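# Place the base on the conveyor, open side up

## Task

Put the base down on the conveyor belt so that its open side faces upward.

## Robot and tools

Robot: two 7-joint arms, left_arm and right_arm, each ending in a two-finger parallel gripper. Joint order within each arm, used in every command and every result list: waist, shoulder, upper arm roll, elbow, forearm roll, wrist pitch, wrist roll. Stated joint ranges in rad: waist, upper arm roll, forearm roll and wrist roll -69.115 to 69.115; shoulder -2.250 to 2.250; elbow -2.580 to 2.580; wrist pitch -2.100 to 2.100. The real ends may sit up to 0.014 rad beyond or short of these. A target more than 0.014 rad outside a range, and farther out than the joint's last reported angle, gets the call refused. A joint pushed to its real end reports "joint sent to its limit".

Frames: the scene frame has its origin at table-top height, halfway between the nominal arm bases, +z up, +x out over the table, left_arm on the +y side (image left/right does not match arm names). Actual bases: left_arm at (+0.023, +0.429, +0.045) m, quat_wxyz (+1.000, 0, 0, +0.019); right_arm at (-0.025, -0.350, +0.045) m, quat_wxyz (+1.000, 0, 0, +0.031). Each arm's end_effector_position (m), end_effector_quat_wxyz, velocities and targets are in that arm's own base frame; fixed cameras and the table use the scene frame. Reported hand poses can be off by a few cm, more at long reach. Gripper axes: fingers point along +z, they open and close along y. end_effector_position is the point between closed pads; closed fingertips extend about 19 mm past it, fully open about 6 mm.

Row format (shared by execute_actions and move): one flat list of 18 numbers covering both arms, even when only one moves: left_arm's 7 absolute joint target angles (rad), its gripper position, its gripper speed, then the same 9 for right_arm. Gripper position is absolute in [-1, 1]: +1 fully open (85 mm), 0 about 45 mm, -1 fully closed; the mapping is not linear, so check position_measured_pct (roughly 50 - 50 x position). Gripper speed in [-1, 1]: about 20 mm/s at -1, 85 at 0, 150 at +1; faster closes squeeze harder (roughly 100 N per pad at -1, 120-135 N at 0, up to about 240 N at +1 when starting wide and aiming a cm inside the object). To grip, command a position narrower than the object; to release, command a few mm wider. To leave a gripper unchanged, resend its last position and speed, since 0 is itself a command. The gripper starts open (+1).

execute_actions(actions, cameras): actions is a list of actions; each action is up to 15 rows, one per 1/30 s step, the last row held for any remaining steps. Joint targets advance at most 1.39 rad/s (first four joints) or 1.22 rad/s (last three), and each target stays within 0.304 or 0.266 rad of the measured angle, so big jumps take several actions. An empty actions list returns full state plus camera images. cameras: list of names, ["all"], or [].

move(target, speed, blend, blocking, cameras): target is one 18-number row or up to 15 rows, all absolute joint angles; joints interpolate together, so the hand traces a curve and nothing is avoided. speed is the peak rad/s of the joint with the longest travel, 0.01 to 2 (default 0.5), one value or one per target. blend (rad) rounds corners between listed targets; 0 stops at each. blocking=false returns after about 0.5 s while motion continues; a new move replaces a running one. The result adds a "move:" line (done, off_target, moving, held, fault; limits=held if steps were withheld). Finger changes in later targets take effect only once everything is at rest there.

wait(seconds 0-10, cameras): holds the last commands; a running move continues. stop(cameras): brakes a running move; fingers keep going. zoom_image(camera, region): camera is cam_head_left or cam_head_right (each 504x504); region [x0, y0, x1, y1] in pixels, top-left origin, at most 504 each way, on the latest image. clear_fault(arm): clears a reported torque fault on left_arm or right_arm. finished_scene(scene): ends the current scene, giving its number; only call it once the base sits on the belt open side up and stays there unaided, and make no further calls in that reply.

Result lines: Joint positions, Joint velocities ("within noise" when still), Joint targets (what joints are currently driven toward; resend these to hold still), Joint torques (positive toward larger angle; offsets and noise), Flange force along gripper x y z (includes load weight; noisy; "no reading" near singularities), Tool commands, object_status (0 moving, 1 blocked while opening, 2 stopped on an object before the commanded position, 3 at commanded position or pads together, or a soft grip), motor_current_ma (about 1000 when gripping or closed, near 0 in air), position_measured_pct (below 98 while stopped means something is held). "joint command not followed" means the inter-arm clearance check altered steps. MOTOR HOT appears at 60 °C; at 75 °C the arm sags in an over-temperature stop.

Avoid: dropping the base or releasing it while moving, slamming or hitting the table, fixed or heavy objects, pressing hard (arms are stiff, so targets a few mm past contact push very hard), gripping hard while the part still rests on something, swinging loads fast, arms or grippers touching each other, and knocking anything out of the work area. Joint torque limits: 104.5 N m for the first four joints, 51.3 N m for the last three; exceeding one, or straying over 5 degrees from the plan, halts that arm until clear_fault. Loose objects may occasionally get nudged by outside disturbances.

Each tool is called after ">>>" as name(argument=value, ...), one argument or row to a line, values as JSON.

## Session

>>> execute_actions(
  actions=[],
)

Scene clock: 0.00 s.
left_arm: end_effector_position=(+0.6379, -0.2668, +0.0606) position_measured_pct=0.0 object_status=3 motor_current_ma=0 end_effector_quat_wxyz=(-0.084, +0.986, +0.125, +0.072) | right_arm: end_effector_position=(+0.3128, +0.3393, +0.0619) position_measured_pct=0.0 object_status=3 motor_current_ma=0 end_effector_quat_wxyz=(+0.139, +0.676, -0.712, +0.132)
Joint positions: left_arm=[0.32 1.173 0.459 0.752 -0.669 1.305 -0.614] | right_arm=[-0.959 0.866 -0.083 1.425 0.26 1.211 1.929]
Joint velocities: within noise
Joint torques (N m): no reading
Motor temperatures (°C): left_arm=[38 31 36 27 36 30 36] | right_arm=[28 30 30 29 32 41 40]
Flange force (N): no reading
Joint targets: left_arm=[0.320 1.173 0.459 0.752 -0.669 1.305 -0.614] | right_arm=[-0.959 0.866 -0.083 1.425 0.260 1.211 1.929]
Tool commands: left_gripper/position=+1.0 left_gripper/speed=+1.0 right_gripper/position=+1.0 right_gripper/speed=+1.0

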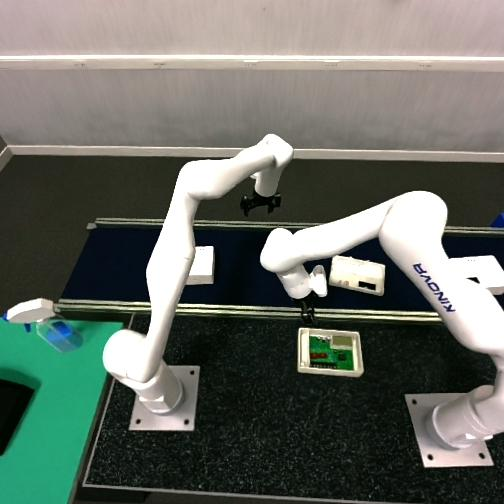

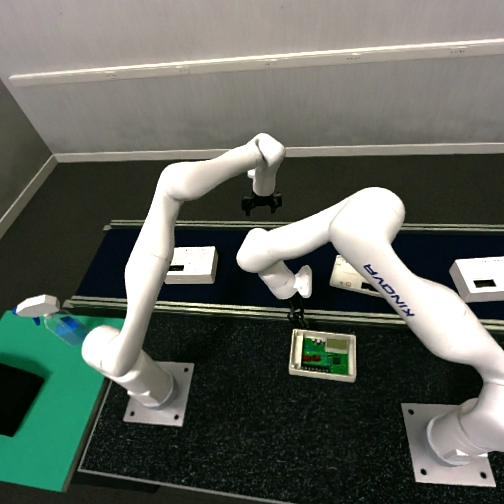

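>>> zoom_image(
  camera="cam_head_left",
  region=[270, 240, 400, 390],
)

>>> zoom_image(
  camera="cam_head_right",
  region=[260, 240, 390, 390],
)

Scaled by 3.360 from the camera's 504x504 image, which has a finer 720x720 frame.

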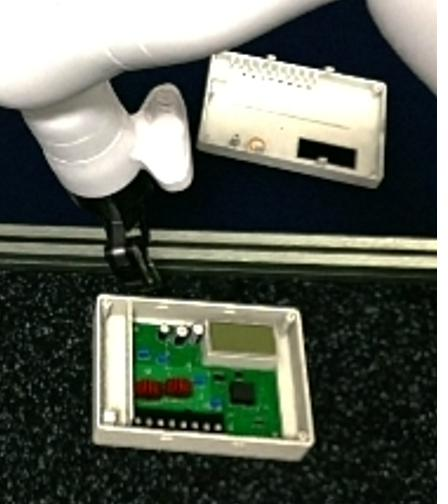

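Scaled by 3.360 from the camera's 504x504 image, which has a finer 720x720 frame.

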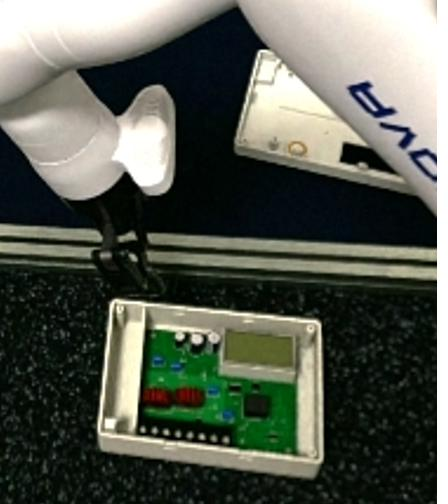

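>>> move(
  target=[
    [0.32,0.95,0.3,0.95,-0.4,1.25,-0.614,1,1,-0.8,0.4,-0.083,1.5,0.2,1.3,1.9,1,1],
    [0.32,0.75,0,1.4,0,1.0,-0.614,1,1,0.3,0,0,1.6,0,1.5,1.9,1,1],
    [1.045,0.58,0,1.811,0,0.75,-0.60,1,1,0.3,0,0,1.6,0,1.5,1.9,1,1],
  ],
  speed=1,
  blend=[0.1,0.1,0],
  cameras=["all"],
)

>>> zoom_image(
  camera="cam_head_left",
  region=[220, 240, 400, 420],
)

>>> zoom_image(
  camera="cam_head_right",
  region=[220, 240, 400, 420],
)

Scene clock: 107.83 s.
left_arm: end_effector_position=(+0.2020, -0.3975, +0.0956) position_measured_pct=0.0 object_status=3 motor_current_ma=0 end_effector_quat_wxyz=(+0.000, +0.999, -0.037, +0.000) | right_arm: end_effector_position=(+0.3052, -0.1204, +0.3854) position_measured_pct=0.0 object_status=3 motor_current_ma=0 end_effector_quat_wxyz=(+0.020, -0.015, +1.000, -0.006)
Joint positions: left_arm=[1.045 0.58 0 1.811 0 0.75 -0.6] | right_arm=[0.3 0 0 1.6 0 1.5 1.9]
Joint torques (N m): left_arm=[-0.12 -14.69 -0.27 -8.15 0.13 0.23 -0.24] | right_arm=[-1.19 -9.48 -0.32 -8.65 0.34 0 -0.31]
Flange force (N): left_arm=[-6.5 -9.3 -1.7] | right_arm=[-0.8 -4.1 -0.6]
Joint targets: left_arm=[1.045 0.580 0.000 1.811 0.000 0.750 -0.600] | right_arm=[0.300 0.000 0.000 1.600 0.000 1.500 1.900]
move: done

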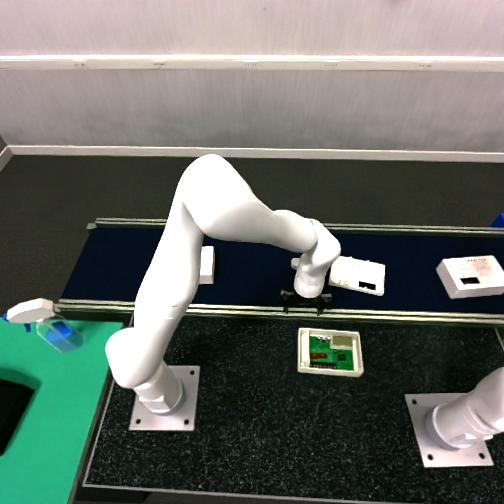

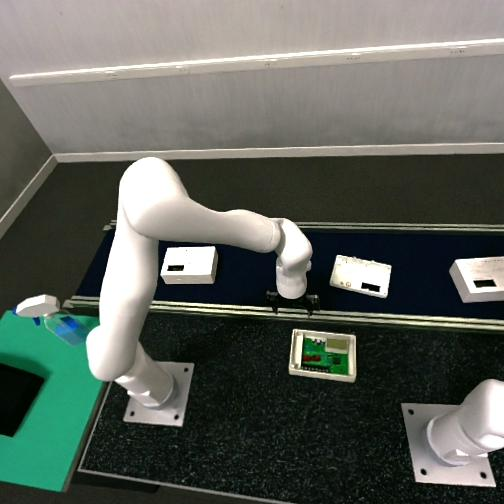

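Scaled by 2.800 from the camera's 504x504 image, which has a finer 720x720 frame.

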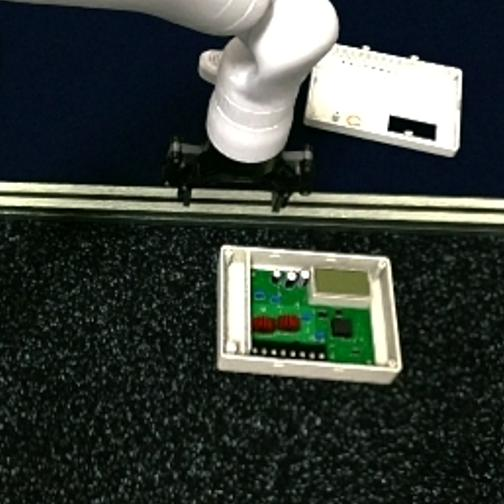

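Scaled by 2.800 from the camera's 504x504 image, which has a finer 720x720 frame.

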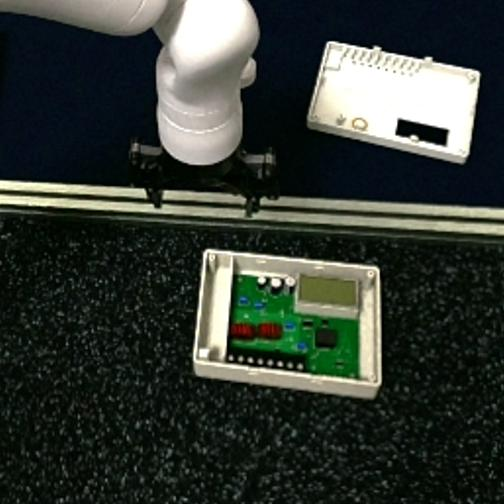

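>>> move(
  target=[1.114,0.654,0,1.904,0,0.583,-0.537,1,1,0.3,0,0,1.6,0,1.5,1.9,1,1],
  cameras=["all"],
)

>>> zoom_image(
  camera="cam_head_left",
  region=[250, 280, 370, 400],
)

>>> zoom_image(
  camera="cam_head_right",
  region=[250, 280, 370, 400],
)

Scene clock: 129.13 s.
left_arm: end_effector_position=(+0.1671, -0.3963, +0.0452) position_measured_pct=0.0 object_status=3 motor_current_ma=0 end_effector_quat_wxyz=(+0.000, +0.999, -0.040, +0.000) | right_arm: end_effector_position=(+0.3052, -0.1204, +0.3854) position_measured_pct=0.0 object_status=3 motor_current_ma=0 end_effector_quat_wxyz=(+0.020, -0.015, +1.000, -0.006)
Joint positions: left_arm=[1.114 0.654 0 1.904 0 0.583 -0.537] | right_arm=[0.3 0 0 1.6 0 1.5 1.9]
Joint torques (N m): left_arm=[-0.04 -14.9 -0.24 -6.71 0.14 0.17 -0.21] | right_arm=[-1.2 -9.49 -0.33 -8.68 0.31 0.02 -0.32]
Flange force (N): left_arm=[-4.7 -8.2 -3.2] | right_arm=[-0.7 -4.1 -0.5]
Joint targets: left_arm=[1.114 0.654 0.000 1.904 0.000 0.583 -0.537] | right_arm=[0.300 0.000 0.000 1.600 0.000 1.500 1.900]
move: done

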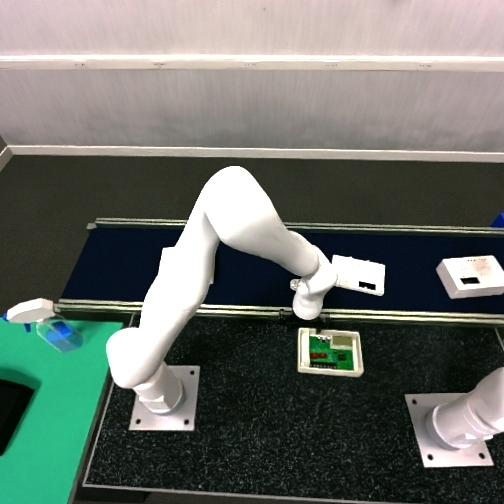

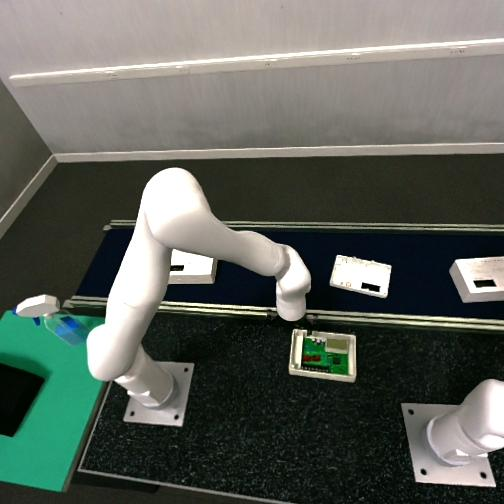

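Scaled by 4.200 from the camera's 504x504 image, which has a finer 720x720 frame.

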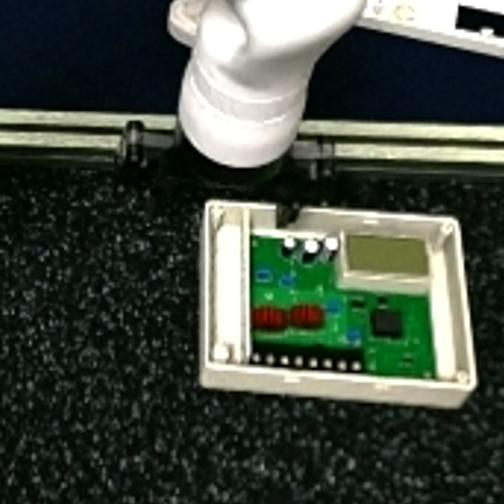

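Scaled by 4.200 from the camera's 504x504 image, which has a finer 720x720 frame.

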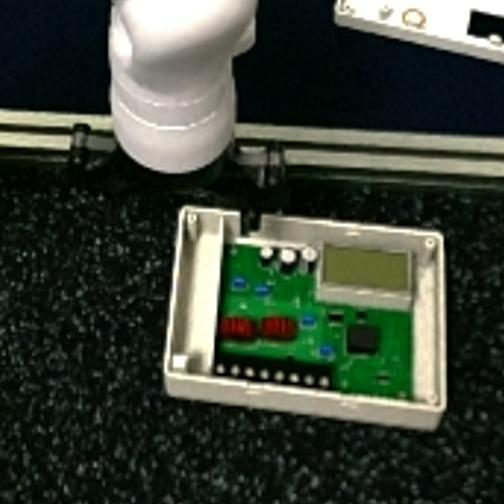

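>>> move(
  target=[
    [1.114,0.654,0,1.904,0,0.583,-0.537,-0.22,1,0.3,0,0,1.6,0,1.5,1.9,1,1],
    [1.187,0.6997,0,1.9714,0,0.4705,-0.465,-0.22,1,0.3,0,0,1.6,0,1.5,1.9,1,1],
  ],
  cameras=["all"],
)

>>> zoom_image(
  camera="cam_head_left",
  region=[250, 280, 370, 400],
)

>>> zoom_image(
  camera="cam_head_right",
  region=[250, 280, 370, 400],
)

Scene clock: 162.53 s.
left_arm: end_effector_position=(+0.1318, -0.3927, +0.0152) position_measured_pct=61.0 object_status=3 motor_current_ma=0 end_effector_quat_wxyz=(+0.000, +0.999, -0.041, +0.000) | right_arm: end_effector_position=(+0.3052, -0.1204, +0.3854) position_measured_pct=0.0 object_status=3 motor_current_ma=0 end_effector_quat_wxyz=(+0.020, -0.015, +1.000, -0.006)
Joint positions: left_arm=[1.187 0.7 0 1.971 0 0.471 -0.465] | right_arm=[0.3 0 0 1.6 0 1.5 1.9]
Joint torques (N m): left_arm=[-0.06 -14.52 -0.33 -5.83 0.22 0.28 -0.14] | right_arm=[-1.23 -9.51 -0.3 -8.68 0.33 -0.01 -0.36]
Flange force (N): left_arm=[-3.8 -8.6 -4.3] | right_arm=[-0.7 -4.3 -0.5]
Joint targets: left_arm=[1.187 0.700 0.000 1.971 0.000 0.471 -0.465] | right_arm=[0.300 0.000 0.000 1.600 0.000 1.500 1.900]
move: done

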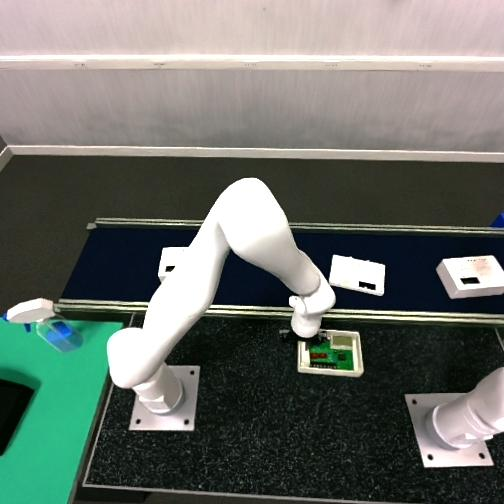

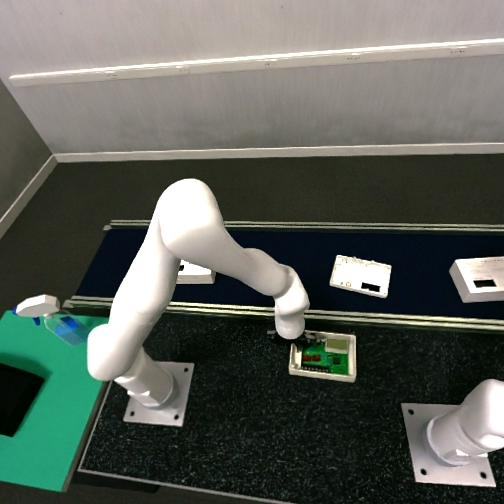

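Scaled by 4.200 from the camera's 504x504 image, which has a finer 720x720 frame.

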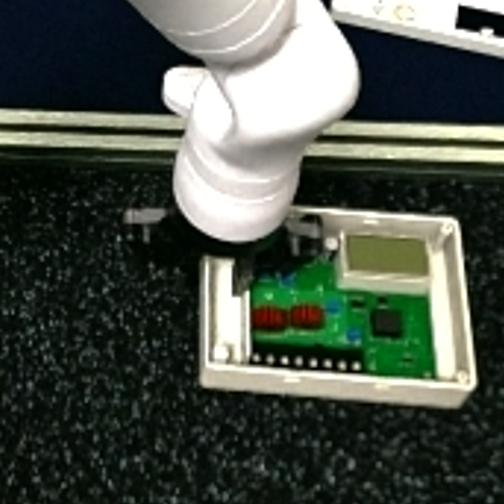

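Scaled by 4.200 from the camera's 504x504 image, which has a finer 720x720 frame.

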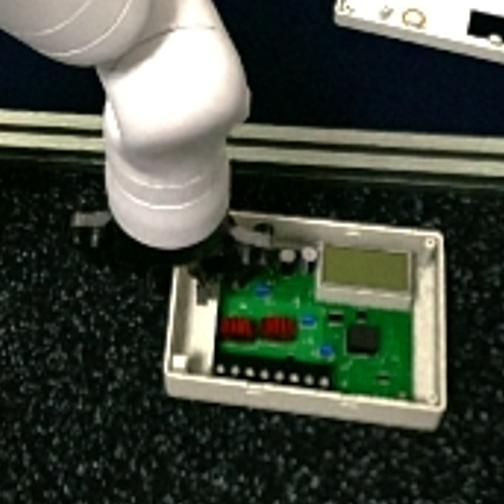

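>>> move(
  target=[
    [1.187,0.6997,0,1.9714,0,0.4705,-0.465,-0.45,1,0.3,0,0,1.6,0,1.5,1.9,1,1],
    [1.187,0.7467,0,1.9766,0,0.4183,-0.465,-0.45,1,0.3,0,0,1.6,0,1.5,1.9,1,1],
  ],
  speed=0.1,
  cameras=["all"],
)

>>> zoom_image(
  camera="cam_head_left",
  region=[250, 280, 370, 400],
)

>>> move(
  target=[1.187,0.7467,0,1.9766,0,0.4183,-0.465,-1,-1,0.3,0,0,1.6,0,1.5,1.9,1,1],
)

Scene clock: 179.67 s.
left_arm: end_effector_position=(+0.1318, -0.3927, -0.0049) position_measured_pct=72.7 object_status=3 motor_current_ma=0 end_effector_quat_wxyz=(+0.000, +0.999, -0.041, +0.000) | right_arm: end_effector_position=(+0.3052, -0.1204, +0.3854) position_measured_pct=0.0 object_status=3 motor_current_ma=0 end_effector_quat_wxyz=(+0.020, -0.015, +1.000, -0.006)
Joint positions: left_arm=[1.187 0.747 0 1.977 0 0.418 -0.465] | right_arm=[0.3 0 0 1.6 0 1.5 1.9]
Joint torques (N m): left_arm=[-0.08 -14.92 -0.28 -5.37 0.16 0.44 -0.32] | right_arm=[-1.2 -9.56 -0.35 -8.68 0.34 0 -0.34]
Flange force (N): left_arm=[-4.1 -8.3 -4.1] | right_arm=[-0.8 -4.3 -0.5]
Joint targets: left_arm=[1.187 0.747 0.000 1.977 0.000 0.418 -0.465] | right_arm=[0.300 0.000 0.000 1.600 0.000 1.500 1.900]
move: done

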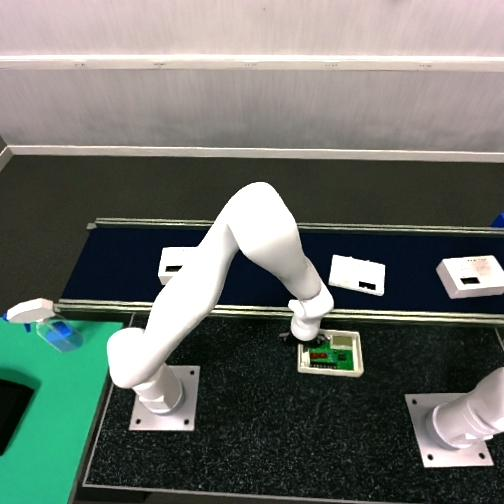

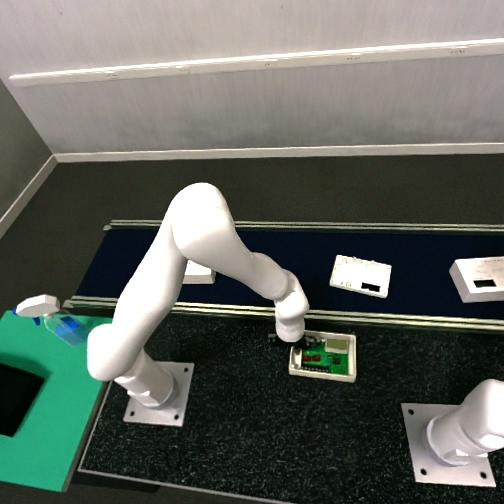

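Scaled by 4.200 from the camera's 504x504 image, which has a finer 720x720 frame.

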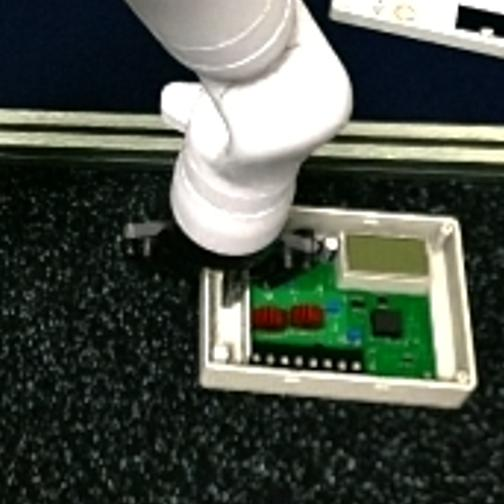

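Scene clock: 181.27 s.
left_arm: end_effector_position=(+0.1318, -0.3927, -0.0049) position_measured_pct=97.0 object_status=0 motor_current_ma=1000 end_effector_quat_wxyz=(+0.000, +0.999, -0.041, +0.000) | right_arm: end_effector_position=(+0.3052, -0.1204, +0.3854) position_measured_pct=0.0 object_status=3 motor_current_ma=0 end_effector_quat_wxyz=(+0.020, -0.015, +1.000, -0.006)
Joint positions: left_arm=[1.187 0.747 0 1.977 0 0.418 -0.465] | right_arm=[0.3 0 0 1.6 0 1.5 1.9]
Joint torques (N m): left_arm=[0.04 -11.65 -0.01 -6.72 0.17 -1.03 -0.29] | right_arm=[-1.23 -9.44 -0.36 -8.71 0.39 0.02 -0.35]
Flange force (N): left_arm=[-5.7 -12.6 -15.3] | right_arm=[-0.5 -4.3 -0.4]
Joint targets: left_arm=[1.187 0.747 0.000 1.977 0.000 0.418 -0.465] | right_arm=[0.300 0.000 0.000 1.600 0.000 1.500 1.900]
move: done

>>> move(
  target=[
    [1.187,0.51,0,1.9083,0,0.723,-0.465,-1,-1,0.3,0,0,1.6,0,1.5,1.9,1,1],
    [0.439,0.743,0,1.5103,0,0.888,-1.213,-1,-1,0.3,0,0,1.6,0,1.5,1.9,1,1],
  ],
  speed=[0.3,0.5],
  blend=[0.05,0],
  cameras=["all"],
)

>>> zoom_image(
  camera="cam_head_left",
  region=[190, 200, 370, 380],
)

Scene clock: 212.80 s.
left_arm: end_effector_position=(+0.4679, -0.2473, +0.0851) position_measured_pct=97.0 object_status=2 motor_current_ma=1000 end_effector_quat_wxyz=(+0.000, +0.999, -0.041, +0.000) | right_arm: end_effector_position=(+0.3052, -0.1204, +0.3854) position_measured_pct=0.0 object_status=3 motor_current_ma=0 end_effector_quat_wxyz=(+0.020, -0.015, +1.000, -0.006)
Joint positions: left_arm=[0.439 0.743 0 1.51 0 0.888 -1.213] | right_arm=[0.3 0 0 1.6 0 1.5 1.9]
Joint torques (N m): left_arm=[-0.31 -19.49 -0.03 -9.57 0.34 0.16 -0.17] | right_arm=[-1.21 -9.42 -0.35 -8.66 0.35 0.01 -0.41]
Flange force (N): left_arm=[-12.0 -4.1 1.1] | right_arm=[-0.5 -4.4 -0.6]
Joint targets: left_arm=[0.439 0.743 0.000 1.510 0.000 0.888 -1.213] | right_arm=[0.300 0.000 0.000 1.600 0.000 1.500 1.900]
move: done

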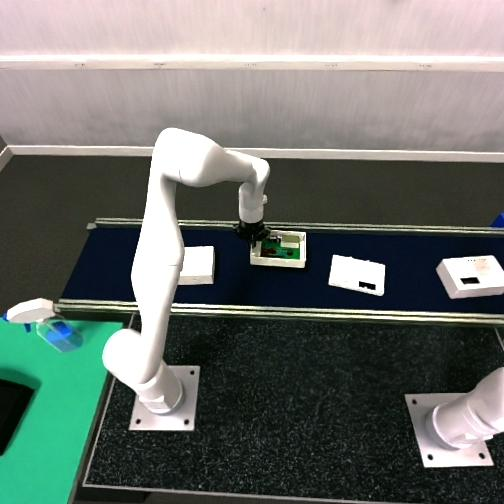

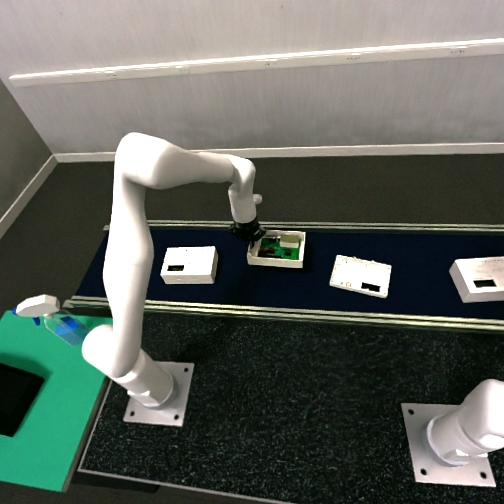

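Scaled by 2.800 from the camera's 504x504 image, which has a finer 720x720 frame.

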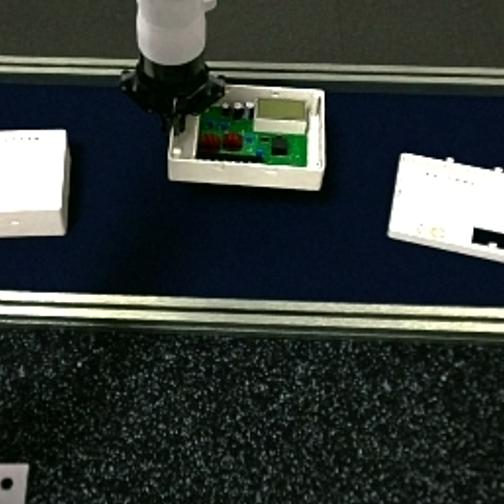

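>>> move(
  target=[0.439,0.8576,0,1.5511,0,0.7329,-1.213,-1,-1,0.3,0,0,1.6,0,1.5,1.9,1,1],
  speed=0.12,
  cameras=["all"],
)

>>> zoom_image(
  camera="cam_head_left",
  region=[190, 200, 370, 380],
)

Scene clock: 220.93 s.
left_arm: end_effector_position=(+0.4678, -0.2471, +0.0152) position_measured_pct=97.0 object_status=2 motor_current_ma=1000 end_effector_quat_wxyz=(+0.000, +0.999, -0.041, +0.000) | right_arm: end_effector_position=(+0.3052, -0.1204, +0.3854) position_measured_pct=0.0 object_status=3 motor_current_ma=0 end_effector_quat_wxyz=(+0.020, -0.015, +1.000, -0.006)
Joint positions: left_arm=[0.439 0.857 0 1.551 0 0.733 -1.213] | right_arm=[0.3 0 0 1.6 0 1.5 1.9]
Joint torques (N m): left_arm=[-0.06 -20.03 0.09 -8.6 0.34 0.39 -0.21] | right_arm=[-1.18 -9.49 -0.33 -8.65 0.36 0.05 -0.35]
Flange force (N): left_arm=[-12.2 -4.7 -0.3] | right_arm=[-0.8 -4.2 -0.5]
Joint targets: left_arm=[0.439 0.858 0.000 1.551 0.000 0.733 -1.213] | right_arm=[0.300 0.000 0.000 1.600 0.000 1.500 1.900]
move: done

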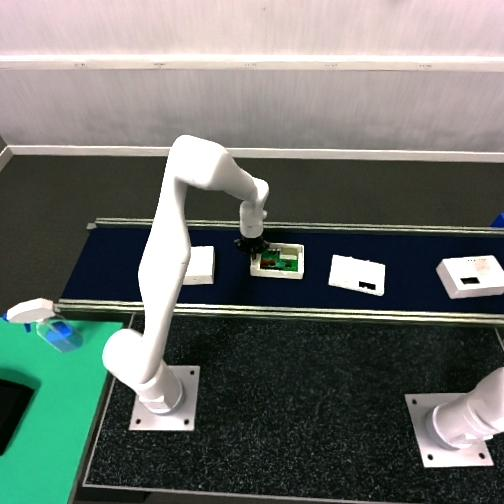

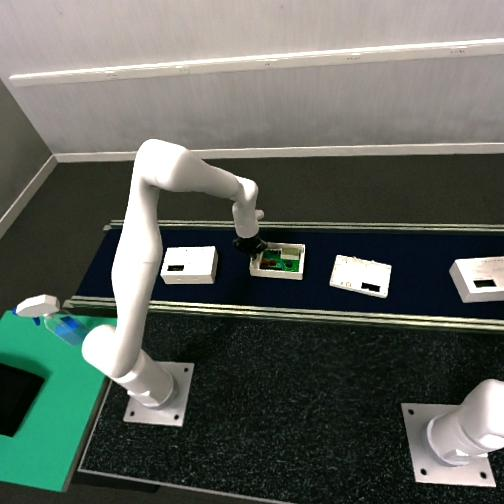

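Scaled by 2.800 from the camera's 504x504 image, which has a finer 720x720 frame.

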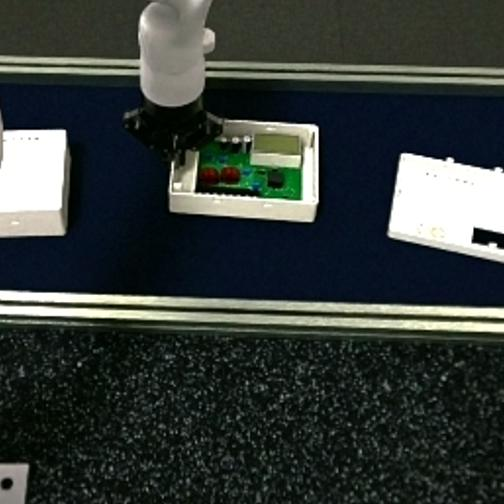

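>>> move(
  target=[0.439,0.890,0,1.5553,0,0.6963,-1.213,-1,-1,0.3,0,0,1.6,0,1.5,1.9,1,1],
  speed=0.1,
  cameras=["cam_head_left"],
)

>>> zoom_image(
  camera="cam_head_left",
  region=[190, 200, 370, 380],
)

Scene clock: 228.50 s.
left_arm: end_effector_position=(+0.4685, -0.2475, -0.0015) position_measured_pct=97.0 object_status=2 motor_current_ma=1000 end_effector_quat_wxyz=(+0.000, +0.999, -0.041, +0.001) | right_arm: end_effector_position=(+0.3052, -0.1204, +0.3854) position_measured_pct=0.0 object_status=3 motor_current_ma=0 end_effector_quat_wxyz=(+0.020, -0.015, +1.000, -0.006)
Joint positions: left_arm=[0.439 0.888 0 1.555 0 0.697 -1.213] | right_arm=[0.3 0 0 1.6 0 1.5 1.9]
Joint torques (N m): left_arm=[1.83 54.89 0.91 1.54 1.48 -14.16 0.15] | right_arm=[-1.27 -9.51 -0.33 -8.63 0.36 0.05 -0.34]
Flange force (N): left_arm=[-46.5 -24.1 -168.6] | right_arm=[-0.8 -4.4 -0.5]
Joint targets: left_arm=[0.439 0.890 0.000 1.555 0.000 0.696 -1.213] | right_arm=[0.300 0.000 0.000 1.600 0.000 1.500 1.900]
move: done
Images, in order (width x height): cam_head_left 504x504.

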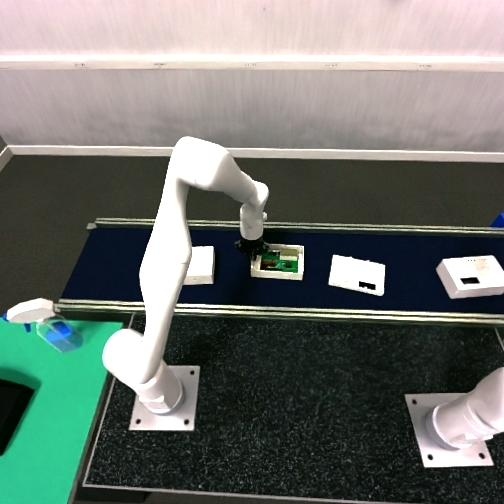

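Scaled by 2.800 from the camera's 504x504 image, which has a finer 720x720 frame.

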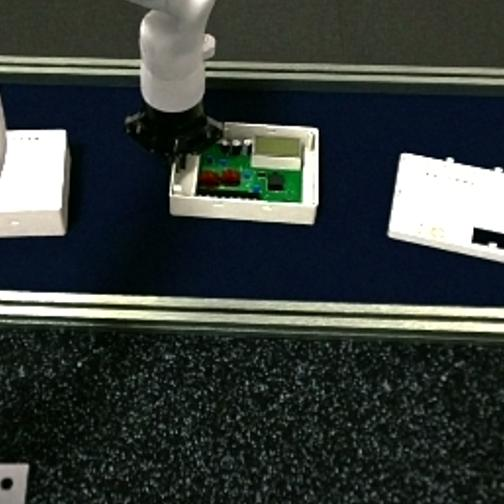

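>>> finished_scene(
  scene=1,
)

The scene is finished: the task was done.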